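# Hang the wine glass upside down on the rack

## Task

Lift the wine glass off the table and hang it inverted on the rack so its stem sits entirely within a free curl and the glass contacts only the wire. It fails if the glass is tossed or falls more than about a thumb's length, if any glass tips over while no gripper is holding it, or if it gets a knock as hard as such a fall. The glasses already hanging must stay hanging straight in their own curls, and nothing may end up off the table.

## Robot and tools

Robot: two arms, left_arm and right_arm, each a six-joint arm with a two-finger parallel gripper and a wrist camera. Scene frame: origin at table-top height, halfway between the arms, a little behind the table's near edge; +x points out over the table, +y toward left_arm, +z up. Bases: left_arm at (+0.008, +0.316, -0.002) m, right_arm at (+0.007, -0.304, +0.004) m. A gripper's fingers point along its own +z and close along its own y. end_effector_position is the spot between the finger pads, roughly 1 cm short of the tips.

execute_actions(actions, cameras): actions is a list of actions; each action is a list of up to 15 rows, one row per 1/30 s step; if fewer than 15, the last row repeats. Every row has 14 numbers in [-1, 1]: left_arm dx, dy, dz, rx, ry, rz, opening, then right_arm the same seven. The six pose numbers are offsets, along scene-frame axes, from that arm's Hand target as it stood when the action began (every row measures from there, not from the row before); rotation is about the Hand target's position, and rx, ry, rz form one rotation vector. Scale: 1.0 = 0.6 m or 180 degrees. Sending the same offset again moves further. Zeros in all six pose numbers ask nothing new, but the opening is always a command: it is absolute, +1 fully open (0.093 m), -1 closed, and 0 means half open, so resend the present value to keep a gripper as it is. An empty actions list returns state plus images.

move(target, speed, blend, opening_speed, grip_force, blocking, cameras): target is one 14-number row or a list of up to 15 rows, same layout and scale; every row is an offset from the Hand targets at the move's start, not from the previous row. Straight-line paths, no obstacle avoidance, 10 s cap overall. speed: m/s, 0.002 to 2.9, default 0.25 (turn rate twice that in rad/s); one value or one per target. blend: corner rounding radius in m for lists, 0 (default) stops at each. opening_speed: rate of the commanded opening per second on the -1..+1 scale, at least 0.2. grip_force: per-pad force limit in newtons, 10 to 50, one number or one per arm; it persists, and lower values close slowly. blocking=false returns early while the move runs. The result adds a move: line (done, off_target, moving, held, fault; limits=paced means a pose was clipped, limits=held means steps were withheld). Faster moves lag and stray more and hit harder.

wait(seconds, cameras): 0 to 3600 s, sends nothing new; a running move keeps going. stop(cameras): brakes a running move. zoom_image(camera, region): region [x0, y0, x1, y1] in pixels of that camera's latest image, at most 504 by 504. read_manual(section): licence texts only. finished_scene(scene): ends the current scene, given its number; call nothing after it in that reply.

Cameras: cam_head_left, cam_head_right, cam_high, cam_low, cam_left_wrist, cam_right_wrist, all 672x504. The two head cameras look down from a beam behind the arms.

Results: end_effector_position (m) and end_effector_quat_wxyz in the scene frame, possibly a few cm off; Hand target, the last commanded pose after clipping, from which next offsets count; Tool commands; grip_measured (+1 open, -1 closed); Joint positions (last entry per arm is finger opening in m); Joint torques; Joint velocities (may read within noise); Motor temperatures. Calls with actions also list positions at some steps.

Control quirks: orientation commands are clipped to 40 degrees from the measured orientation each step. Friction and weight leave the gripper short, low or tilted, especially far out; check after each move and send the missing distance as a new offset. Small moves may not happen or may go sideways.

Gripping: pads meet near grip_measured -0.94; each millimetre of object width adds about 0.0208. Readings may sit up to 0.02 high. A firm grip on a rigid part needs a command roughly 0.41 below the width's reading; a thin or round stem may need lower. Keep sending the closing value to hold; open well above the width reading to release. Avoid slamming a far-lower value in one step on glass.

Avoid: dropping or flinging the glass, knocking it or other glasses, gripper-to-gripper or arm-to-arm contact (the clearance check does not cover grippers or wrist cameras), touching the bar, base spacers, back plate or low rail, pressing the wrist-camera cable on anything, paths passing near an arm's own base (the elbow can whip round), long stretched-out holds (MOTOR HOT at 75 °C, fold at 90 °C, collapse at 100 °C), and leaving an arm pushing against something. Objects may occasionally be nudged by outside forces.

Each tool is called after ">>>" as name(argument=value, ...) on one line, values as JSON.

## Session

>>> execute_actions(actions=[])

Scene clock: 0.00 s.
left_arm: end_effector_position=(+0.3882, +0.3709, +0.0783) grip_measured=+1.000 end_effector_quat_wxyz=(+0.543, -0.177, +0.812, +0.123) | right_arm: end_effector_position=(+0.3952, -0.3231, +0.0920) grip_measured=+1.000 end_effector_quat_wxyz=(+0.556, +0.097, +0.825, -0.019)
Joint positions: left_arm=[-0.03 1.563 0.404 0.728 -0.436 -0.195 0.093] | right_arm=[0.028 1.554 0.399 0.742 0.162 0.143 0.093]
Joint velocities: within noise
Joint torques (N m): no reading
Motor temperatures (°C): left_arm=[27 30 32 28 27 28 26] | right_arm=[28 33 28 30 25 28 25]
Heat: left arm: 32 °C; right arm: 33 °C.
Hand target: left_arm +0.3933, +0.3712, +0.0896; +0.558, -0.181, +0.801, +0.120 | right_arm +0.4005, -0.3228, +0.1038; +0.572, +0.097, +0.815, -0.016
Tool commands: left_gripper/opening=+1.0 right_gripper/opening=+1.0
camera_calibration:
cam_left_wrist: T_world_to_cam=[[0.39589, -0.91763, -0.03515, 0.19148], [-0.69581, -0.27477, -0.66359, 0.46175], [0.59927, 0.28717, -0.74727, -0.1965]] pos_world=[0.36325, 0.35901, 0.16631]
cam_right_wrist: T_world_to_cam=[[-0.19365, -0.97914, -0.06151, -0.23484], [-0.71828, 0.18421, -0.67092, 0.44381], [0.66826, -0.08574, -0.73897, -0.13473]] pos_world=[0.36334, -0.32324, 0.18376]

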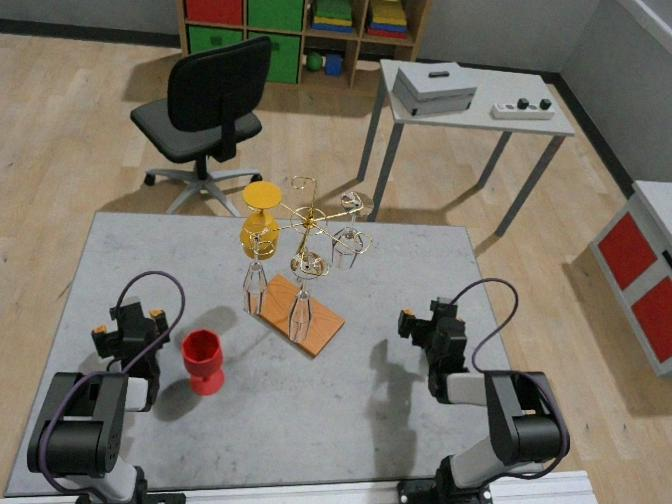

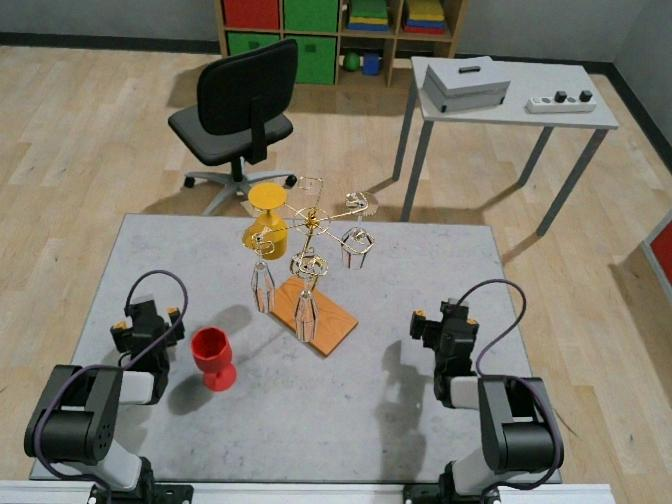

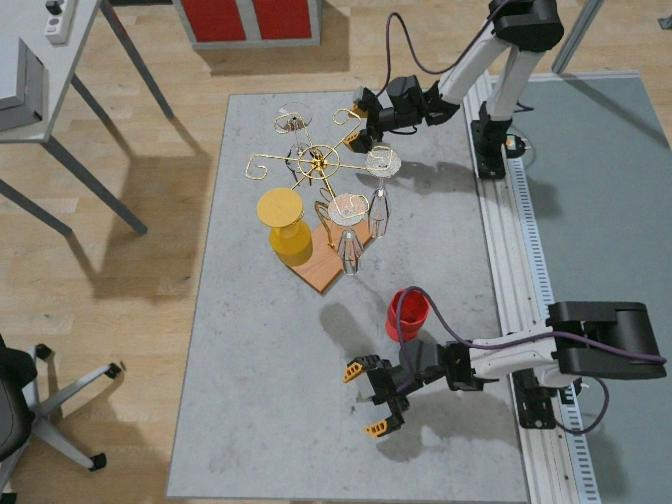

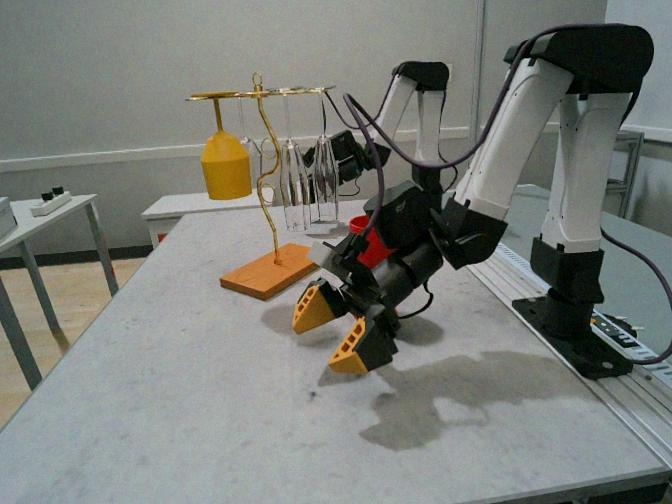

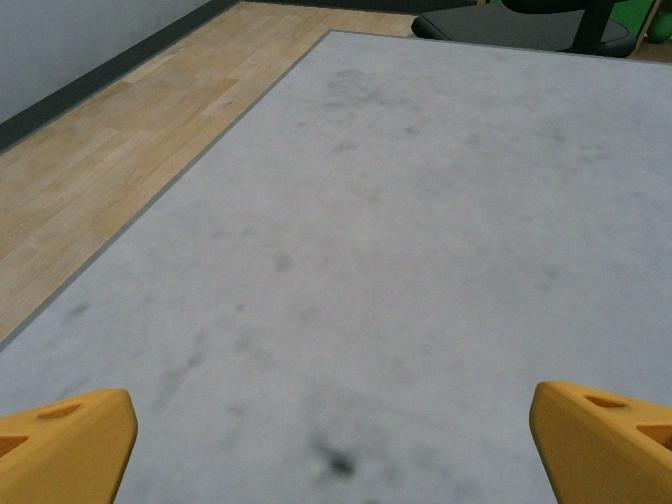

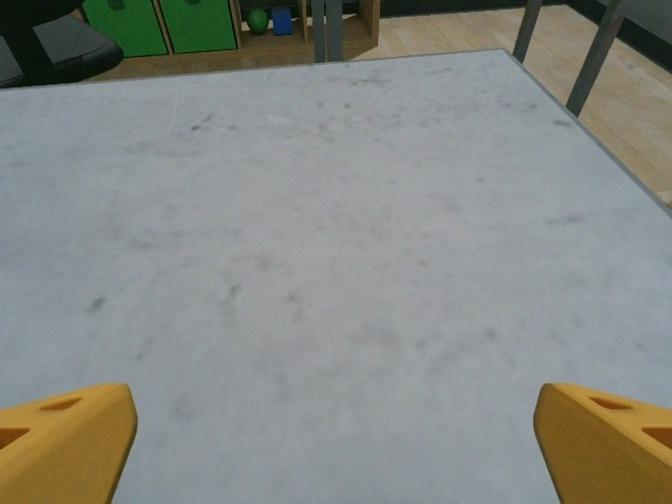

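>>> zoom_image(camera="cam_high", region=[220, 90, 450, 350])

>>> zoom_image(camera="cam_low", region=[170, 50, 420, 310])

>>> zoom_image(camera="cam_head_right", region=[180, 160, 400, 400])

>>> zoom_image(camera="cam_head_left", region=[170, 160, 390, 400])

Scaled by 1.938 from the camera's image (finer frame: 960x720).

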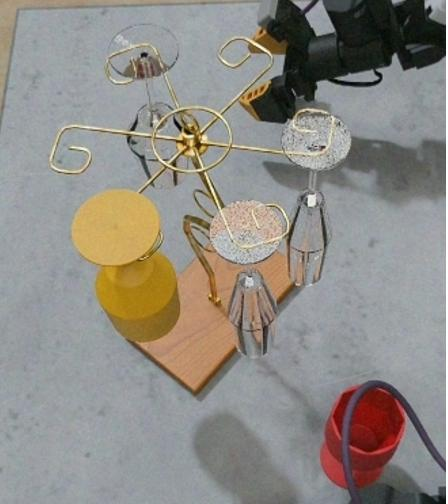

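Scaled by 1.938 from the camera's image (finer frame: 960x720).

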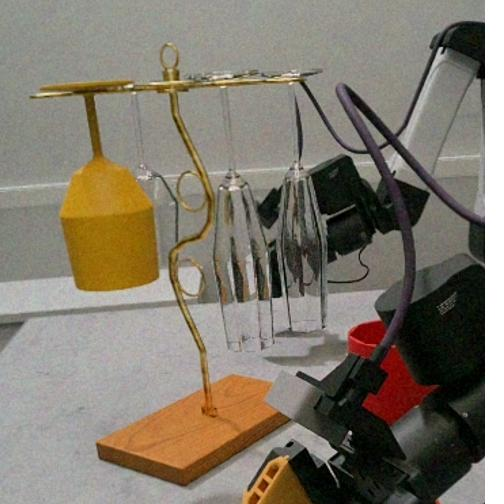

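Scaled by 2.100 from the camera's image (finer frame: 960x720).

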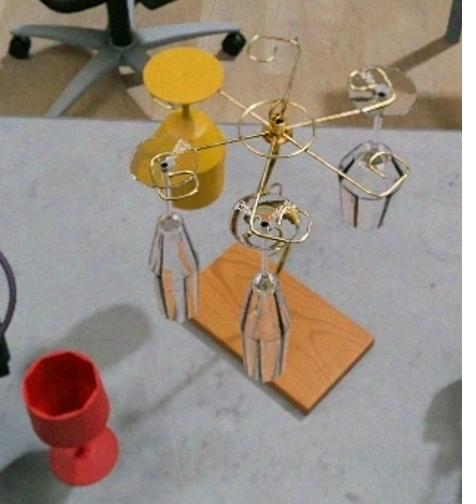

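Scaled by 2.100 from the camera's image (finer frame: 960x720).

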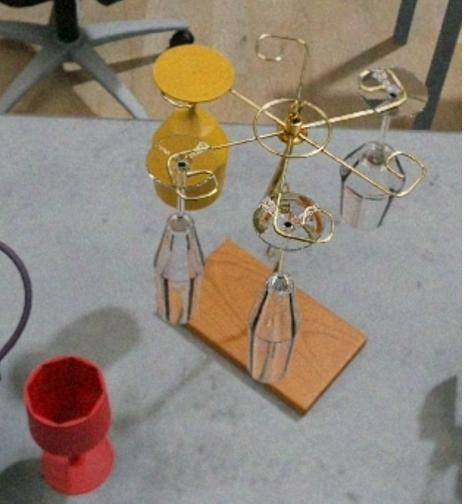

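>>> zoom_image(camera="cam_head_right", region=[180, 310, 260, 400])

>>> zoom_image(camera="cam_high", region=[310, 90, 420, 190])

>>> zoom_image(camera="cam_head_right", region=[290, 190, 390, 280])

>>> zoom_image(camera="cam_high", region=[360, 270, 460, 360])

>>> zoom_image(camera="cam_low", region=[320, 190, 420, 290])

>>> zoom_image(camera="cam_head_left", region=[170, 310, 250, 400])

Scaled by 5.600 from the camera's image (finer frame: 960x720).

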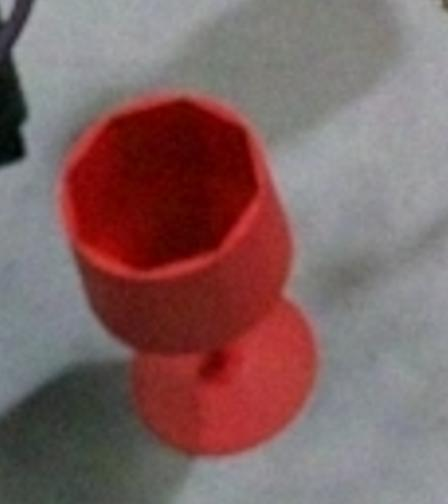

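Scaled by 4.582 from the camera's image (finer frame: 960x720).

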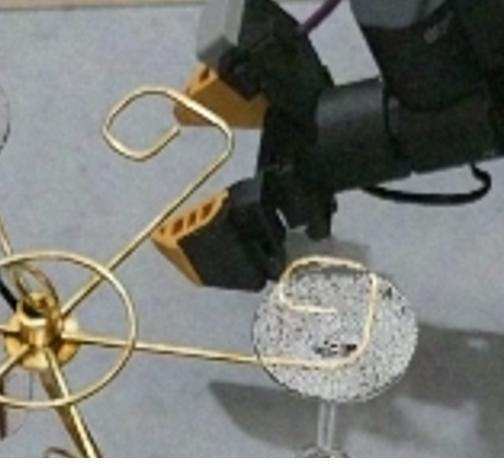

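Scaled by 5.040 from the camera's image (finer frame: 960x720).

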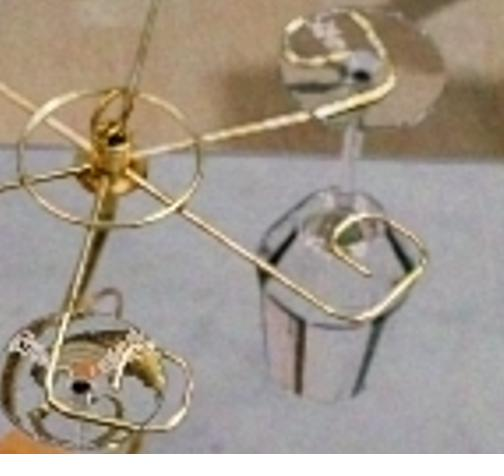

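Scaled by 5.040 from the camera's image (finer frame: 960x720).

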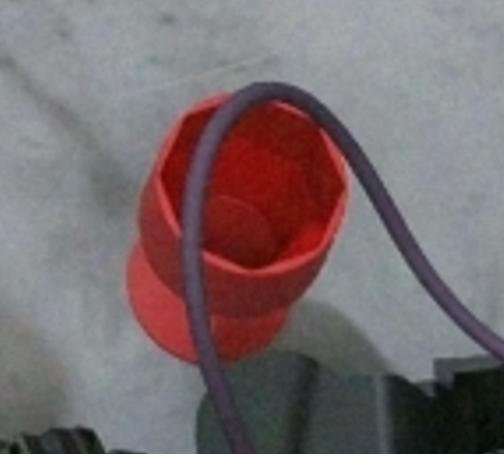

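Scaled by 5.040 from the camera's image (finer frame: 960x720).

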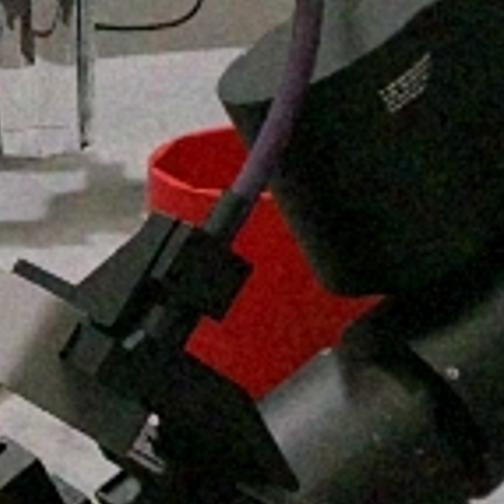

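Scaled by 5.600 from the camera's image (finer frame: 960x720).

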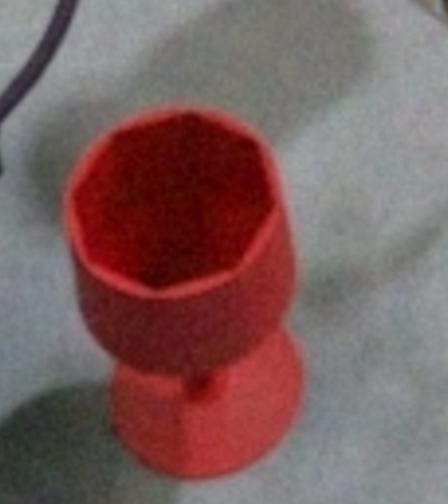

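>>> move(target=[[-0.08,-0.1,0.35,-0.17,0.05,-0.12,1,0,0,0,0,0,0,1],[-0.205,-0.279,0.351,-0.5127,0.1492,-0.3559,1,0,0,0,0,0,0,1]], blend=[0.03,0], speed=0.3, cameras=["cam_head_right","cam_low"])

Scene clock: 94.37 s.
left_arm: end_effector_position=(+0.2702, +0.2051, +0.3002) grip_measured=+1.000 end_effector_quat_wxyz=(+0.091, -0.090, +0.716, -0.686) | right_arm: end_effector_position=(+0.3952, -0.3231, +0.0920) grip_measured=+1.000 end_effector_quat_wxyz=(+0.556, +0.097, +0.825, -0.019)
Joint positions: left_arm=[0.258 1.306 1.117 -1.09 1.537 -0.283 0.093] | right_arm=[0.028 1.554 0.399 0.742 0.162 0.143 0.093]
Joint torques (N m): left_arm=[-0.5 -3.4 5.18 0.76 0.73 0.35] | right_arm=[0.14 -5.52 6.53 2.33 -0.06 -0.07]
Motor temperatures (°C): left_arm=[27 34 36 37 27 28 26] | right_arm=[28 36 31 40 25 28 25]
Heat: left arm: 37 °C; right arm: 40 °C.
Hand target: left_arm +0.2703, +0.2037, +0.3003; +0.075, -0.074, +0.703, -0.703 | right_arm +0.4005, -0.3228, +0.1038; +0.572, +0.097, +0.815, -0.016
Off the commanded pose: left_arm 0.001 m, 4 deg | right_arm 0.013 m, 2 deg.
joint sent to its limit (left arm) — joint 5 (wrist yaw), upper limit. The joint targets still meet the commanded pose.
move: off_target (left_arm)

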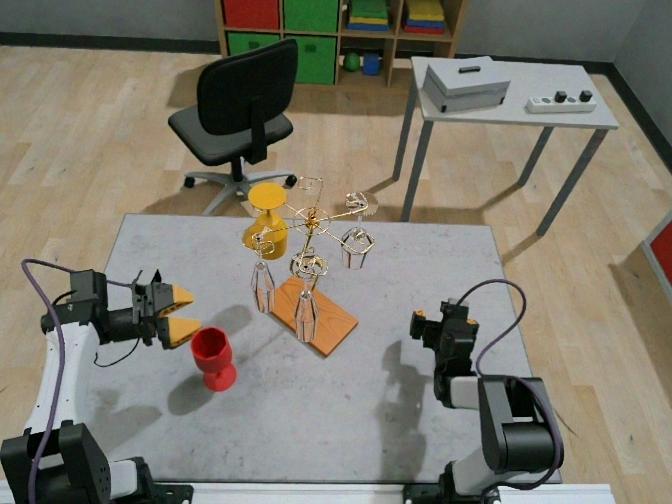

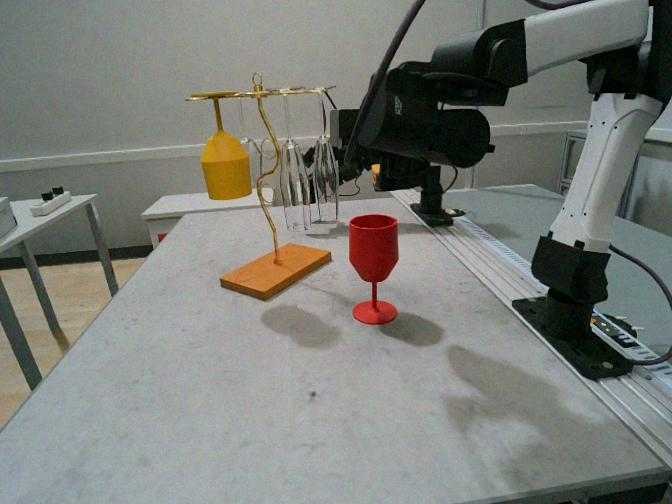

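>>> move(target=[-0.004,0.0,0,-0.105,0.49,0,1,0,0,0,0,0,0,1], cameras=["cam_head_right","cam_head_left","cam_high","cam_low","cam_left_wrist"])

Scene clock: 101.67 s.
left_arm: end_effector_position=(+0.2644, +0.2037, +0.2920) grip_measured=+1.000 end_effector_quat_wxyz=(+0.426, +0.567, -0.446, +0.545) | right_arm: end_effector_position=(+0.3952, -0.3231, +0.0920) grip_measured=+1.000 end_effector_quat_wxyz=(+0.556, +0.097, +0.825, -0.019)
Joint positions: left_arm=[0.258 1.445 1.198 -1.57 1.538 -1.318 0.093] | right_arm=[0.028 1.554 0.399 0.742 0.162 0.143 0.093]
Joint torques (N m): left_arm=[-0.23 -4.26 7.17 -0.13 0.74 0.06] | right_arm=[0.13 -5.63 6.54 2.32 -0.05 -0.09]
Heat: left arm: 37 °C; right arm: 40 °C.
Hand target: left_arm +0.2679, +0.2037, +0.3002; +0.445, +0.551, -0.444, +0.549 | right_arm +0.4005, -0.3228, +0.1038; +0.572, +0.097, +0.815, -0.016
Off the commanded pose: left_arm 0.009 m, 3 deg | right_arm 0.013 m, 2 deg.
joint sent to its limit (left arm) — joint 4 (wrist pitch), lower limit; joint 5 (wrist yaw), upper limit. The joint targets still meet the commanded pose.
move: off_target (left_arm)
cam_left_wrist: T_world_to_cam=[[0.96709, 0.25131, 0.03967, -0.31645], [-0.13609, 0.37926, 0.91523, -0.27077], [0.21496, -0.89051, 0.40098, 0.09149]] pos_world=[0.24952, 0.26369, 0.22369]
Images, in order (width x height): cam_head_left 672x504, cam_head_right 672x504, cam_high 672x504, cam_low 672x504, cam_left_wrist 672x504.

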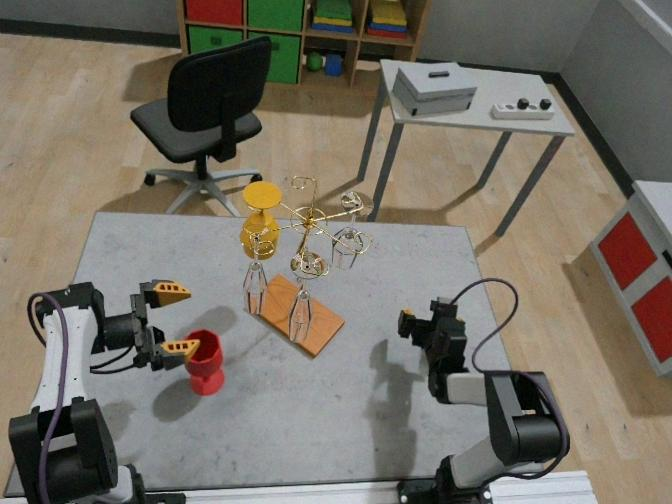

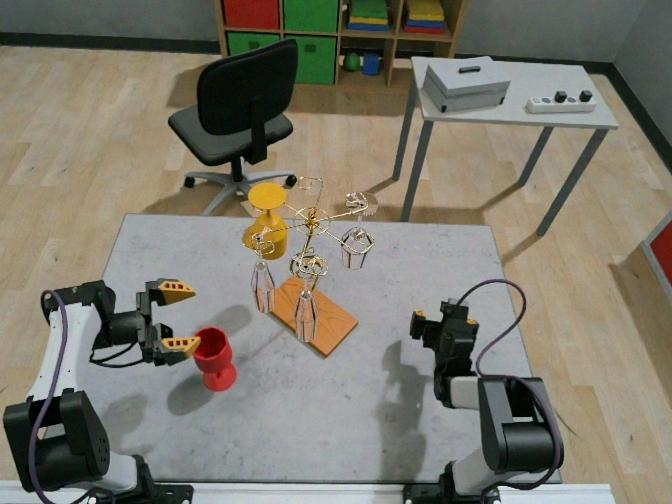

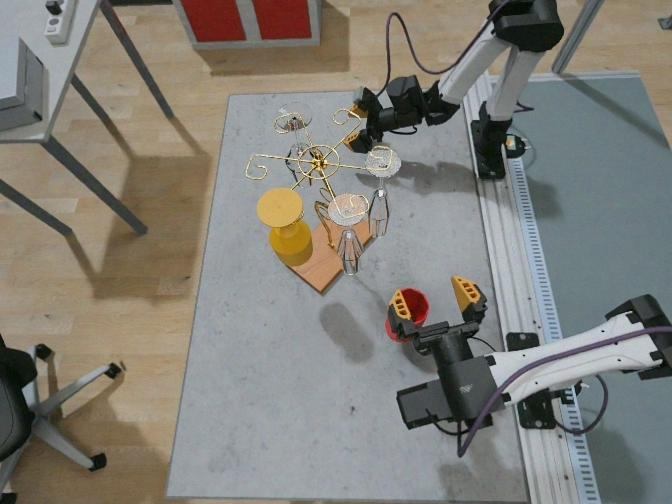

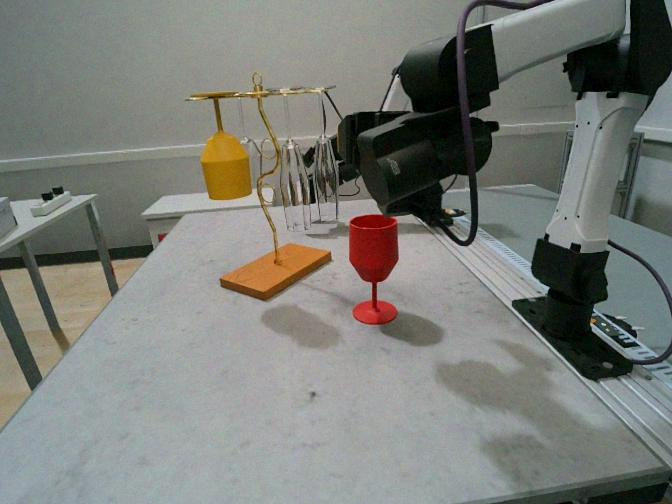

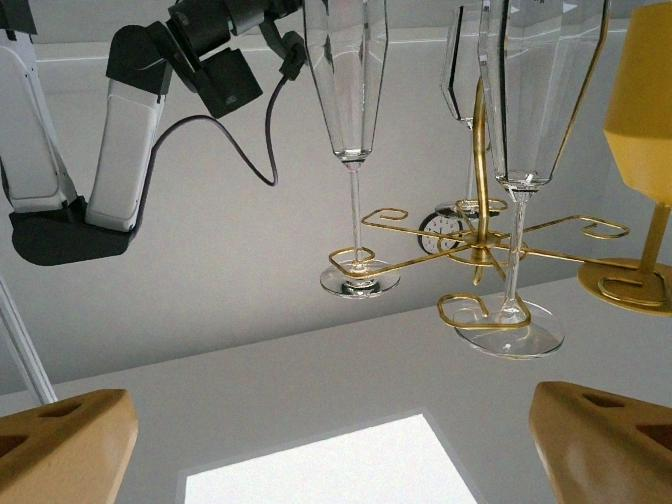

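>>> zoom_image(camera="cam_head_right", region=[130, 260, 260, 400])

>>> zoom_image(camera="cam_high", region=[370, 250, 510, 390])

Scaled by 3.600 from the camera's image (finer frame: 960x720).

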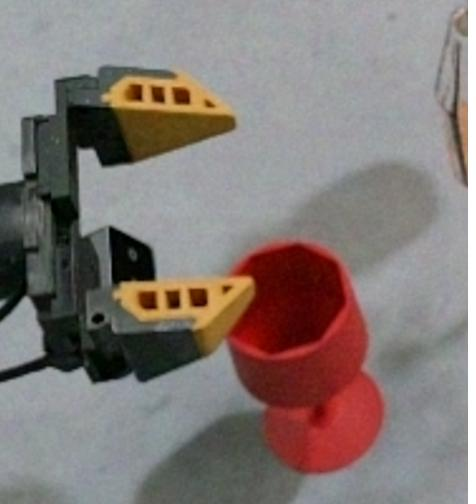

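Scaled by 3.600 from the camera's image (finer frame: 960x720).

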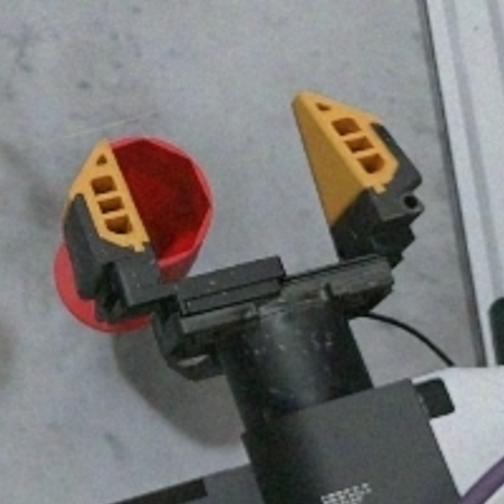

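>>> move(target=[0.020,-0.013,-0.153,0,0,0,1,0,0,0,0,0,0,1], cameras=["cam_head_right","cam_high","cam_low"])

>>> zoom_image(camera="cam_head_right", region=[130, 260, 260, 400])

>>> zoom_image(camera="cam_high", region=[370, 250, 510, 390])

Scene clock: 114.27 s.
left_arm: end_effector_position=(+0.2785, +0.1977, +0.2092) grip_measured=+1.000 end_effector_quat_wxyz=(+0.437, +0.553, -0.461, +0.539) | right_arm: end_effector_position=(+0.3952, -0.3231, +0.0920) grip_measured=+1.000 end_effector_quat_wxyz=(+0.556, +0.097, +0.825, -0.019)
Joint positions: left_arm=[0.216 1.622 1.017 -1.349 1.542 -1.17 0.093] | right_arm=[0.028 1.554 0.399 0.742 0.162 0.143 0.093]
Joint torques (N m): left_arm=[-0.5 -5.41 4.12 -0.13 0.68 0.09] | right_arm=[0.18 -5.53 6.54 2.33 -0.05 -0.1]
Heat: left arm: 38 °C; right arm: 41 °C.
Hand target: left_arm +0.2798, +0.1959, +0.2084; +0.445, +0.551, -0.444, +0.549 | right_arm +0.4005, -0.3228, +0.1038; +0.572, +0.097, +0.815, -0.016
Off the commanded pose: left_arm 0.002 m, 2 deg | right_arm 0.013 m, 2 deg.
joint sent to its limit (left arm) — joint 5 (wrist yaw), upper limit. The joint targets still meet the commanded pose.
move: done

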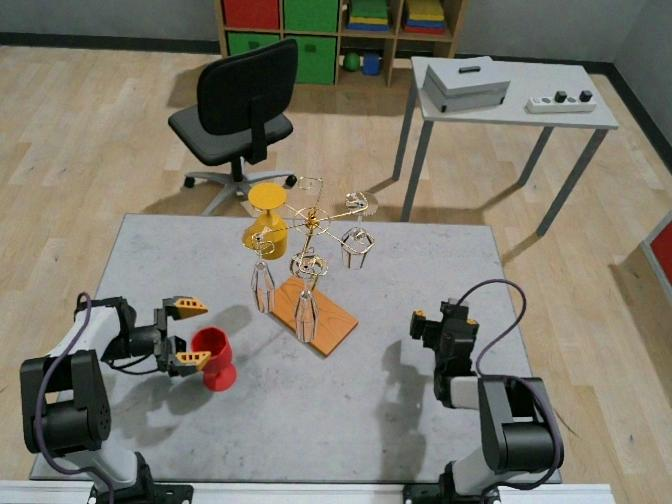

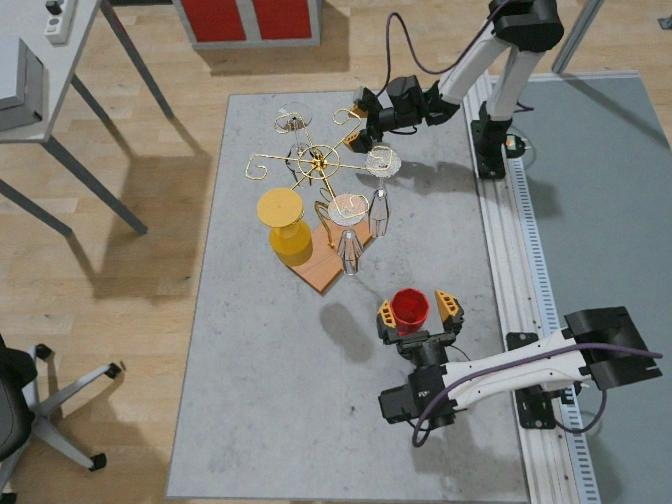

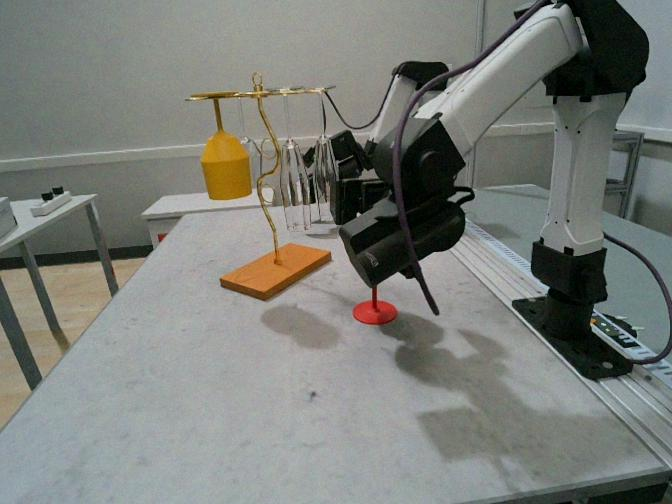

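Scaled by 3.600 from the camera's image (finer frame: 960x720).

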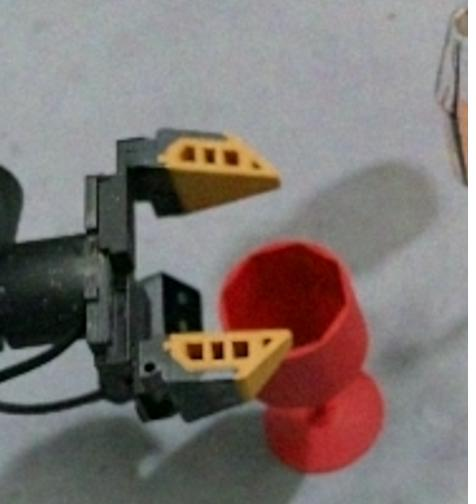

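Scaled by 3.600 from the camera's image (finer frame: 960x720).

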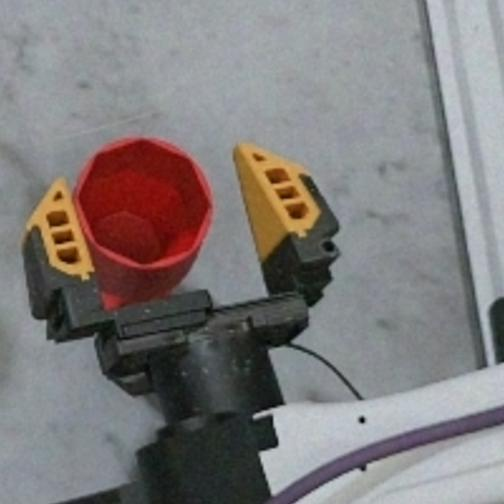

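>>> move(target=[0,0,-0.1557,0,0,0,1,0,0,0,0,0,0,1], speed=0.15, cameras=["cam_head_right","cam_high","cam_low"])

>>> zoom_image(camera="cam_low", region=[320, 190, 460, 330])

>>> zoom_image(camera="cam_high", region=[370, 250, 510, 390])

Scene clock: 123.07 s.
left_arm: end_effector_position=(+0.2798, +0.1980, +0.1164) grip_measured=+1.000 end_effector_quat_wxyz=(+0.438, +0.550, -0.464, +0.539) | right_arm: end_effector_position=(+0.3952, -0.3231, +0.0920) grip_measured=+1.000 end_effector_quat_wxyz=(+0.556, +0.097, +0.825, -0.019)
Joint positions: left_arm=[0.212 1.881 0.87 -1.087 1.543 -1.022 0.093] | right_arm=[0.028 1.554 0.399 0.742 0.162 0.143 0.093]
Joint torques (N m): left_arm=[-0.49 -6.41 2.84 -0.36 0.63 0.09] | right_arm=[0.14 -5.48 6.48 2.33 -0.06 -0.1]
Heat: left arm: 37 °C; right arm: 41 °C.
Hand target: left_arm +0.2798, +0.1959, +0.1149; +0.445, +0.551, -0.444, +0.549 | right_arm +0.4005, -0.3228, +0.1038; +0.572, +0.097, +0.815, -0.016
Off the commanded pose: left_arm 0.003 m, 3 deg | right_arm 0.013 m, 2 deg.
joint sent to its limit (left arm) — joint 5 (wrist yaw), upper limit. The joint targets still meet the commanded pose.
move: off_target (left_arm)

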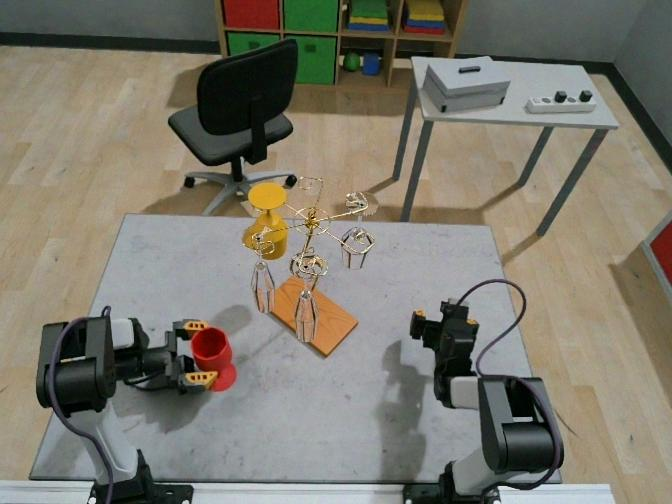

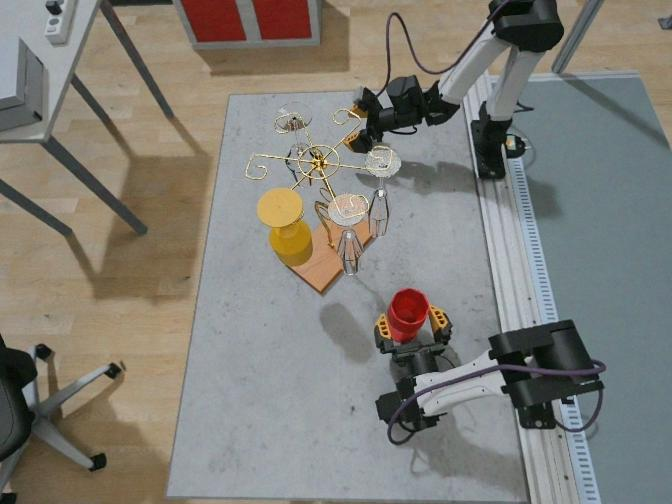

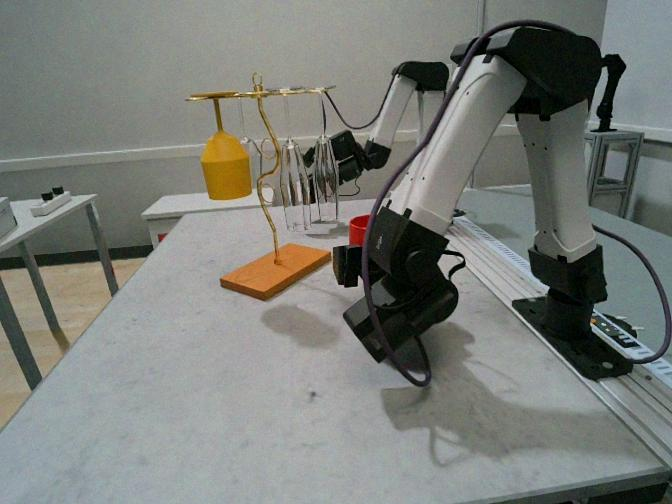

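Scaled by 3.600 from the camera's image (finer frame: 960x720).

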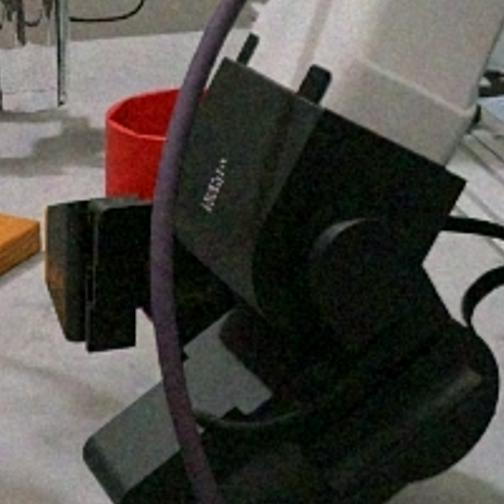

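Scaled by 3.600 from the camera's image (finer frame: 960x720).

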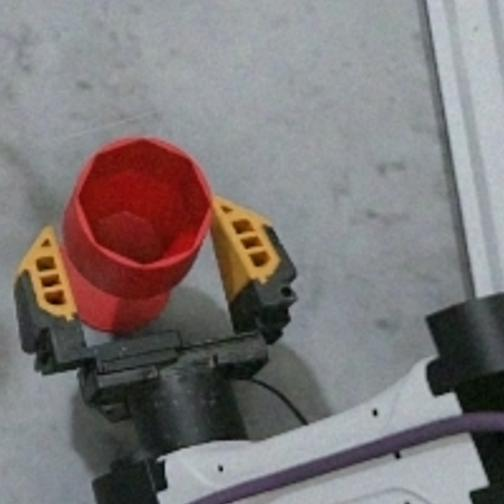

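>>> move(target=[0,0,0,0,0,0,0.2,0,0,0,0,0,0,1], grip_force=[25,25], opening_speed=0.4, cameras=["cam_head_right","cam_high"])

>>> zoom_image(camera="cam_high", region=[370, 250, 510, 390])

Scene clock: 127.87 s.
left_arm: end_effector_position=(+0.2799, +0.1980, +0.1163) grip_measured=+0.659 end_effector_quat_wxyz=(+0.438, +0.549, -0.464, +0.539) | right_arm: end_effector_position=(+0.3952, -0.3231, +0.0920) grip_measured=+1.000 end_effector_quat_wxyz=(+0.556, +0.097, +0.825, -0.019)
Joint positions: left_arm=[0.212 1.881 0.87 -1.086 1.543 -1.022 0.077] | right_arm=[0.028 1.554 0.399 0.742 0.162 0.143 0.093]
Joint torques (N m): left_arm=[-0.43 -6.31 2.92 -0.39 0.63 0.11] | right_arm=[0.21 -5.45 6.49 2.33 -0.05 -0.1]
Heat: left arm: 37 °C; right arm: 41 °C.
Hand target: left_arm +0.2797, +0.1962, +0.1150; +0.447, +0.551, -0.455, +0.538 (not the last commanded pose) | right_arm +0.4005, -0.3228, +0.1038; +0.572, +0.097, +0.815, -0.016
Off the commanded pose: left_arm 0.003 m, 3 deg | right_arm 0.013 m, 2 deg.
joint at its limit (left arm) — joint 5 (wrist yaw), upper limit.
grip_force (N): 25, 25
move: done

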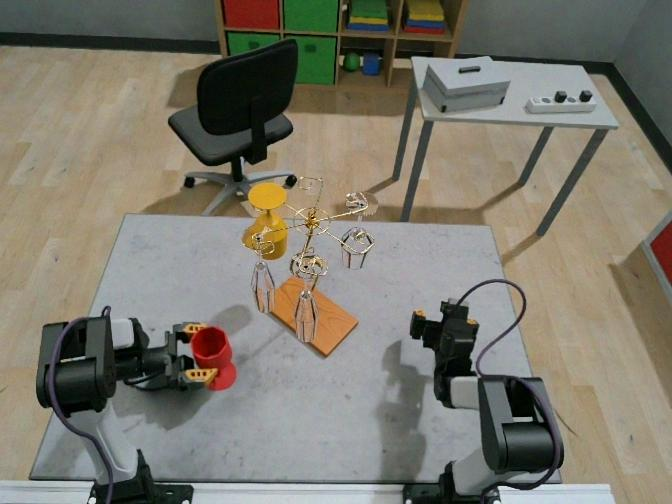

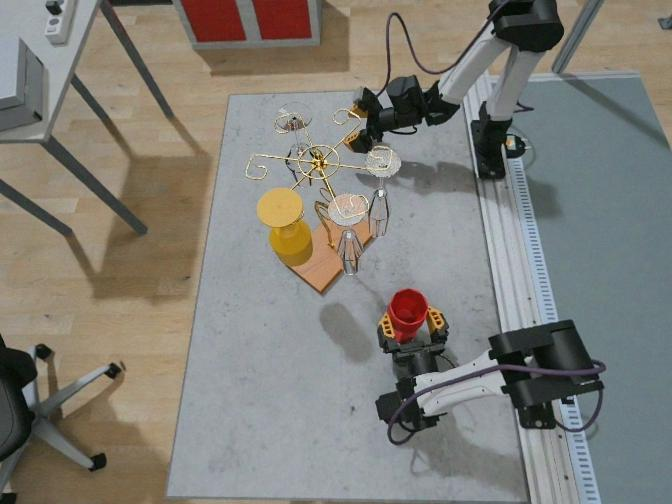

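Scaled by 3.600 from the camera's image (finer frame: 960x720).

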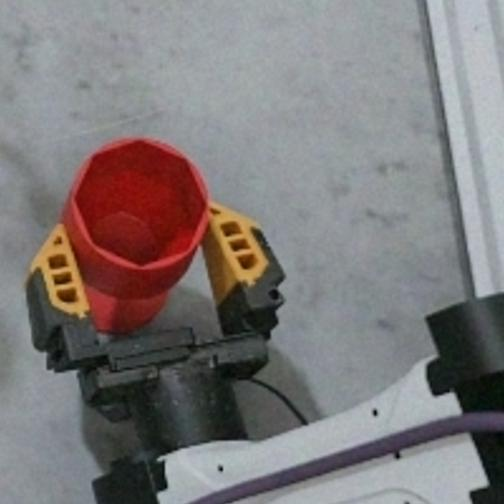

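>>> move(target=[[0,0,0.24,0,0,0,0.2,0,0,0,0,0,0,1],[0,0,0.24,0.105,-0.49,0,0.2,0,0,0,0,0,0,1],[0,0,0.24,0.21,-0.977,0,0.2,0,0,0,0,0,0,1]], speed=0.3, blend=[0.03,0.05,0], cameras=["cam_head_right","cam_high","cam_low"])

Scene clock: 145.37 s.
left_arm: end_effector_position=(+0.2845, +0.1961, +0.2510) grip_measured=+0.656 end_effector_quat_wxyz=(+0.532, +0.429, +0.573, -0.452) | right_arm: end_effector_position=(+0.3952, -0.3231, +0.0920) grip_measured=+1.000 end_effector_quat_wxyz=(+0.556, +0.097, +0.825, -0.019)
Joint positions: left_arm=[0.206 1.241 0.722 0.016 1.538 0.443 0.077] | right_arm=[0.028 1.554 0.399 0.742 0.162 0.143 0.093]
Joint torques (N m): left_arm=[0.69 -7.02 5.18 1.73 0.44 0.19] | right_arm=[0.21 -5.48 6.45 2.34 -0.07 -0.07]
Heat: left arm: 36 °C; right arm: 42 °C.
Hand target: left_arm +0.2797, +0.1963, +0.2590; +0.560, +0.431, +0.550, -0.444 | right_arm +0.4005, -0.3228, +0.1038; +0.572, +0.097, +0.815, -0.016
Off the commanded pose: left_arm 0.009 m, 4 deg | right_arm 0.013 m, 2 deg.
joint at its limit (left arm) — joint 5 (wrist yaw), upper limit.
grip_force (N): 25, 25
move: off_target (left_arm)

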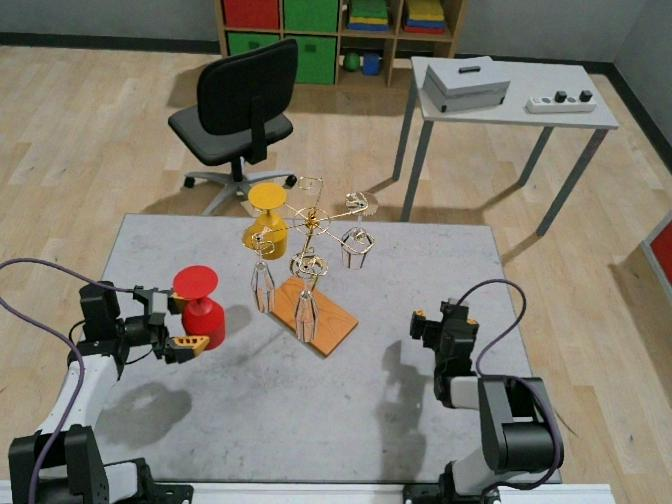

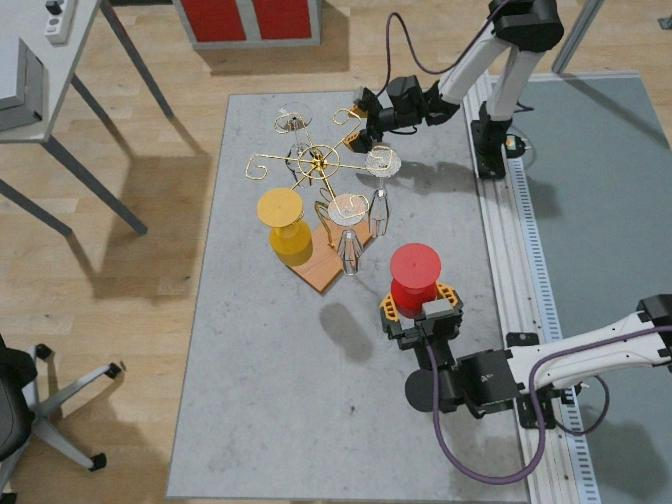

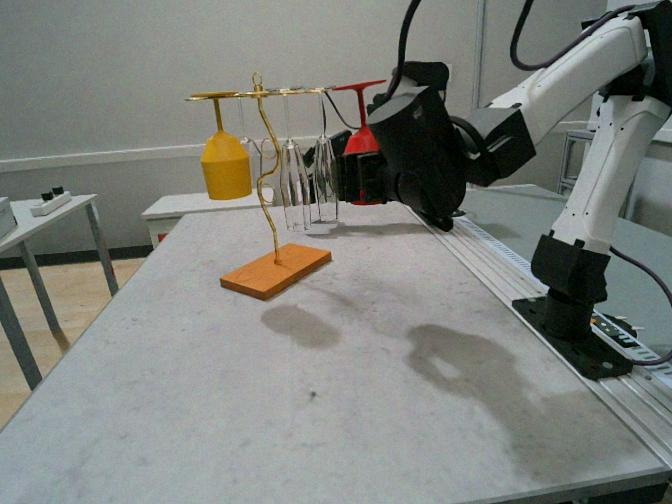

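>>> move(target=[0,0,-0.305,-0.0124,-0.029,0,0.2,0,0,0,0,0,0,1], cameras=["cam_head_right","cam_high","cam_low"])

>>> zoom_image(camera="cam_low", region=[300, 170, 460, 330])

Scene clock: 156.23 s.
left_arm: end_effector_position=(+0.2801, +0.1970, +0.0757) grip_measured=+0.656 end_effector_quat_wxyz=(+0.554, +0.468, +0.546, -0.419) | right_arm: end_effector_position=(+0.3952, -0.3231, +0.0920) grip_measured=+1.000 end_effector_quat_wxyz=(+0.556, +0.097, +0.825, -0.019)
Joint positions: left_arm=[0.206 1.816 0.457 0.453 1.54 0.97 0.077] | right_arm=[0.028 1.554 0.399 0.742 0.162 0.143 0.093]
Joint torques (N m): left_arm=[0.05 -5.27 2.92 1.35 0.62 0.14] | right_arm=[0.21 -5.6 6.49 2.34 -0.04 -0.1]
Heat: left arm: 37 °C; right arm: 42 °C.
Hand target: left_arm +0.2797, +0.1963, +0.0760; +0.593, +0.440, +0.516, -0.435 | right_arm +0.4005, -0.3228, +0.1038; +0.572, +0.097, +0.815, -0.016
Off the commanded pose: left_arm 0.001 m, 7 deg | right_arm 0.013 m, 2 deg.
joint sent to its limit (left arm) — joint 5 (wrist yaw), upper limit. The joint targets are off in orientation, not in position.
grip_force (N): 25, 25
move: off_target (left_arm)

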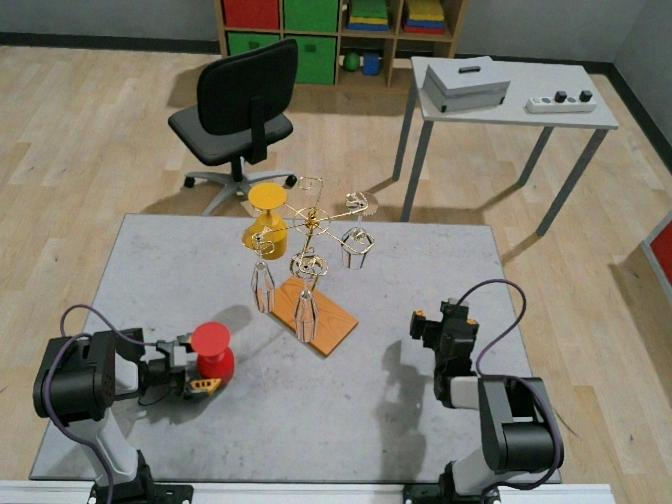

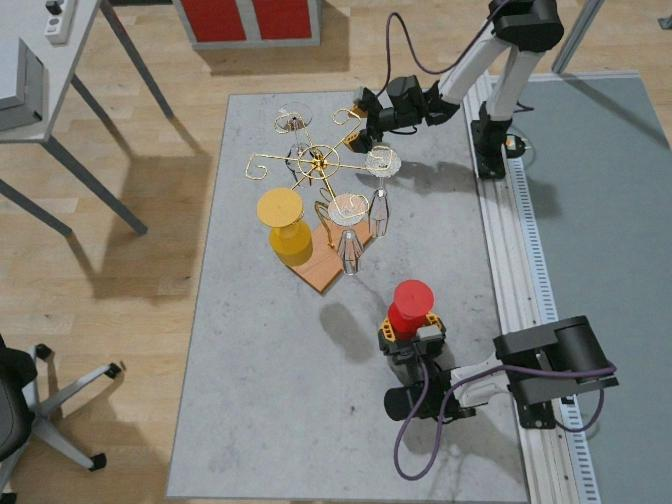

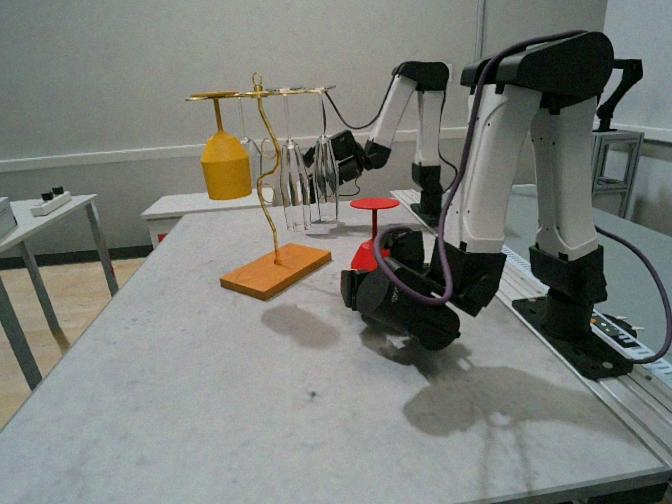

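Scaled by 3.150 from the camera's image (finer frame: 960x720).

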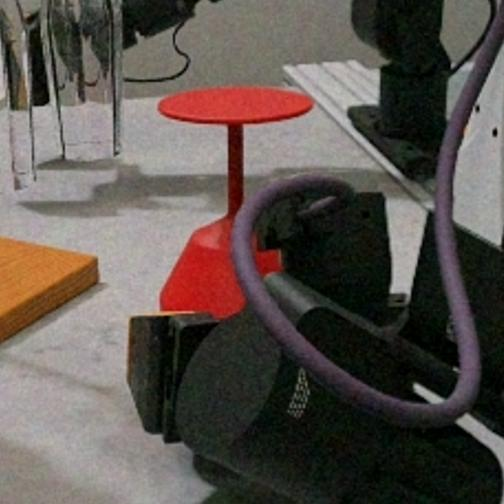

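>>> move(target=[0,0,-0.040,-0.01,0.004,0,0.2,0,0,0,0,0,0,1], speed=0.06, cameras=["cam_low"])

>>> zoom_image(camera="cam_low", region=[300, 170, 460, 330])

Scene clock: 163.97 s.
left_arm: end_effector_position=(+0.2823, +0.1976, +0.0527) grip_measured=+0.656 end_effector_quat_wxyz=(+0.553, +0.466, +0.548, -0.422) | right_arm: end_effector_position=(+0.3952, -0.3231, +0.0920) grip_measured=+1.000 end_effector_quat_wxyz=(+0.556, +0.097, +0.825, -0.019)
Joint positions: left_arm=[0.206 1.947 0.457 0.585 1.54 0.961 0.077] | right_arm=[0.028 1.554 0.399 0.742 0.162 0.143 0.093]
Joint torques (N m): left_arm=[-0.05 -5.72 1.88 1.36 0.62 0.13] | right_arm=[0.14 -5.55 6.48 2.34 -0.05 -0.07]
Heat: left arm: 36 °C; right arm: 43 °C.
Hand target: left_arm +0.2797, +0.1963, +0.0520; +0.597, +0.428, +0.512, -0.445 | right_arm +0.4005, -0.3228, +0.1038; +0.572, +0.097, +0.815, -0.016
Off the commanded pose: left_arm 0.003 m, 8 deg | right_arm 0.013 m, 2 deg.
joint sent to its limit (left arm) — joint 5 (wrist yaw), upper limit. The joint targets are off in orientation, not in position.
grip_force (N): 25, 25
move: off_target (left_arm)

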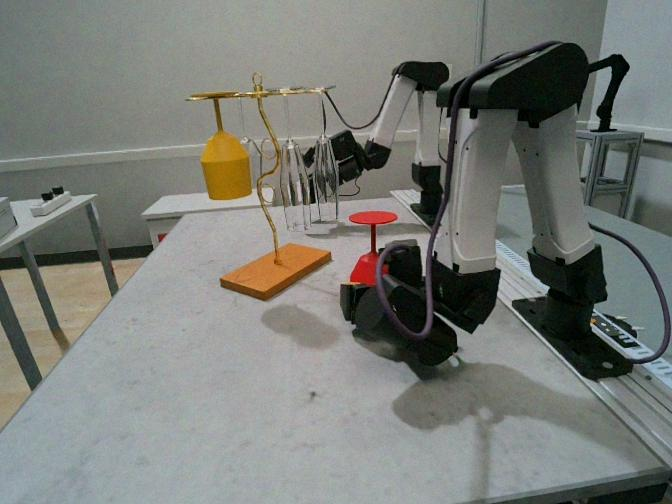

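Scaled by 3.150 from the camera's image (finer frame: 960x720).

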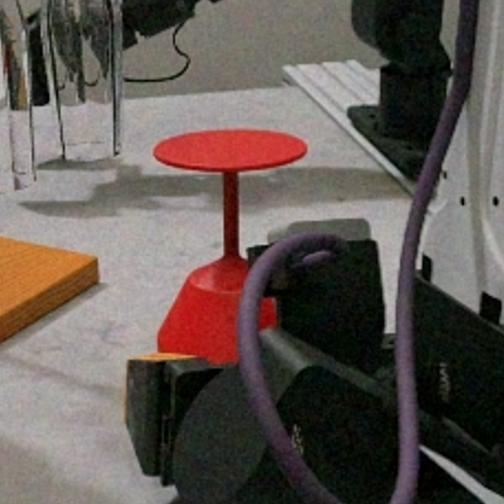

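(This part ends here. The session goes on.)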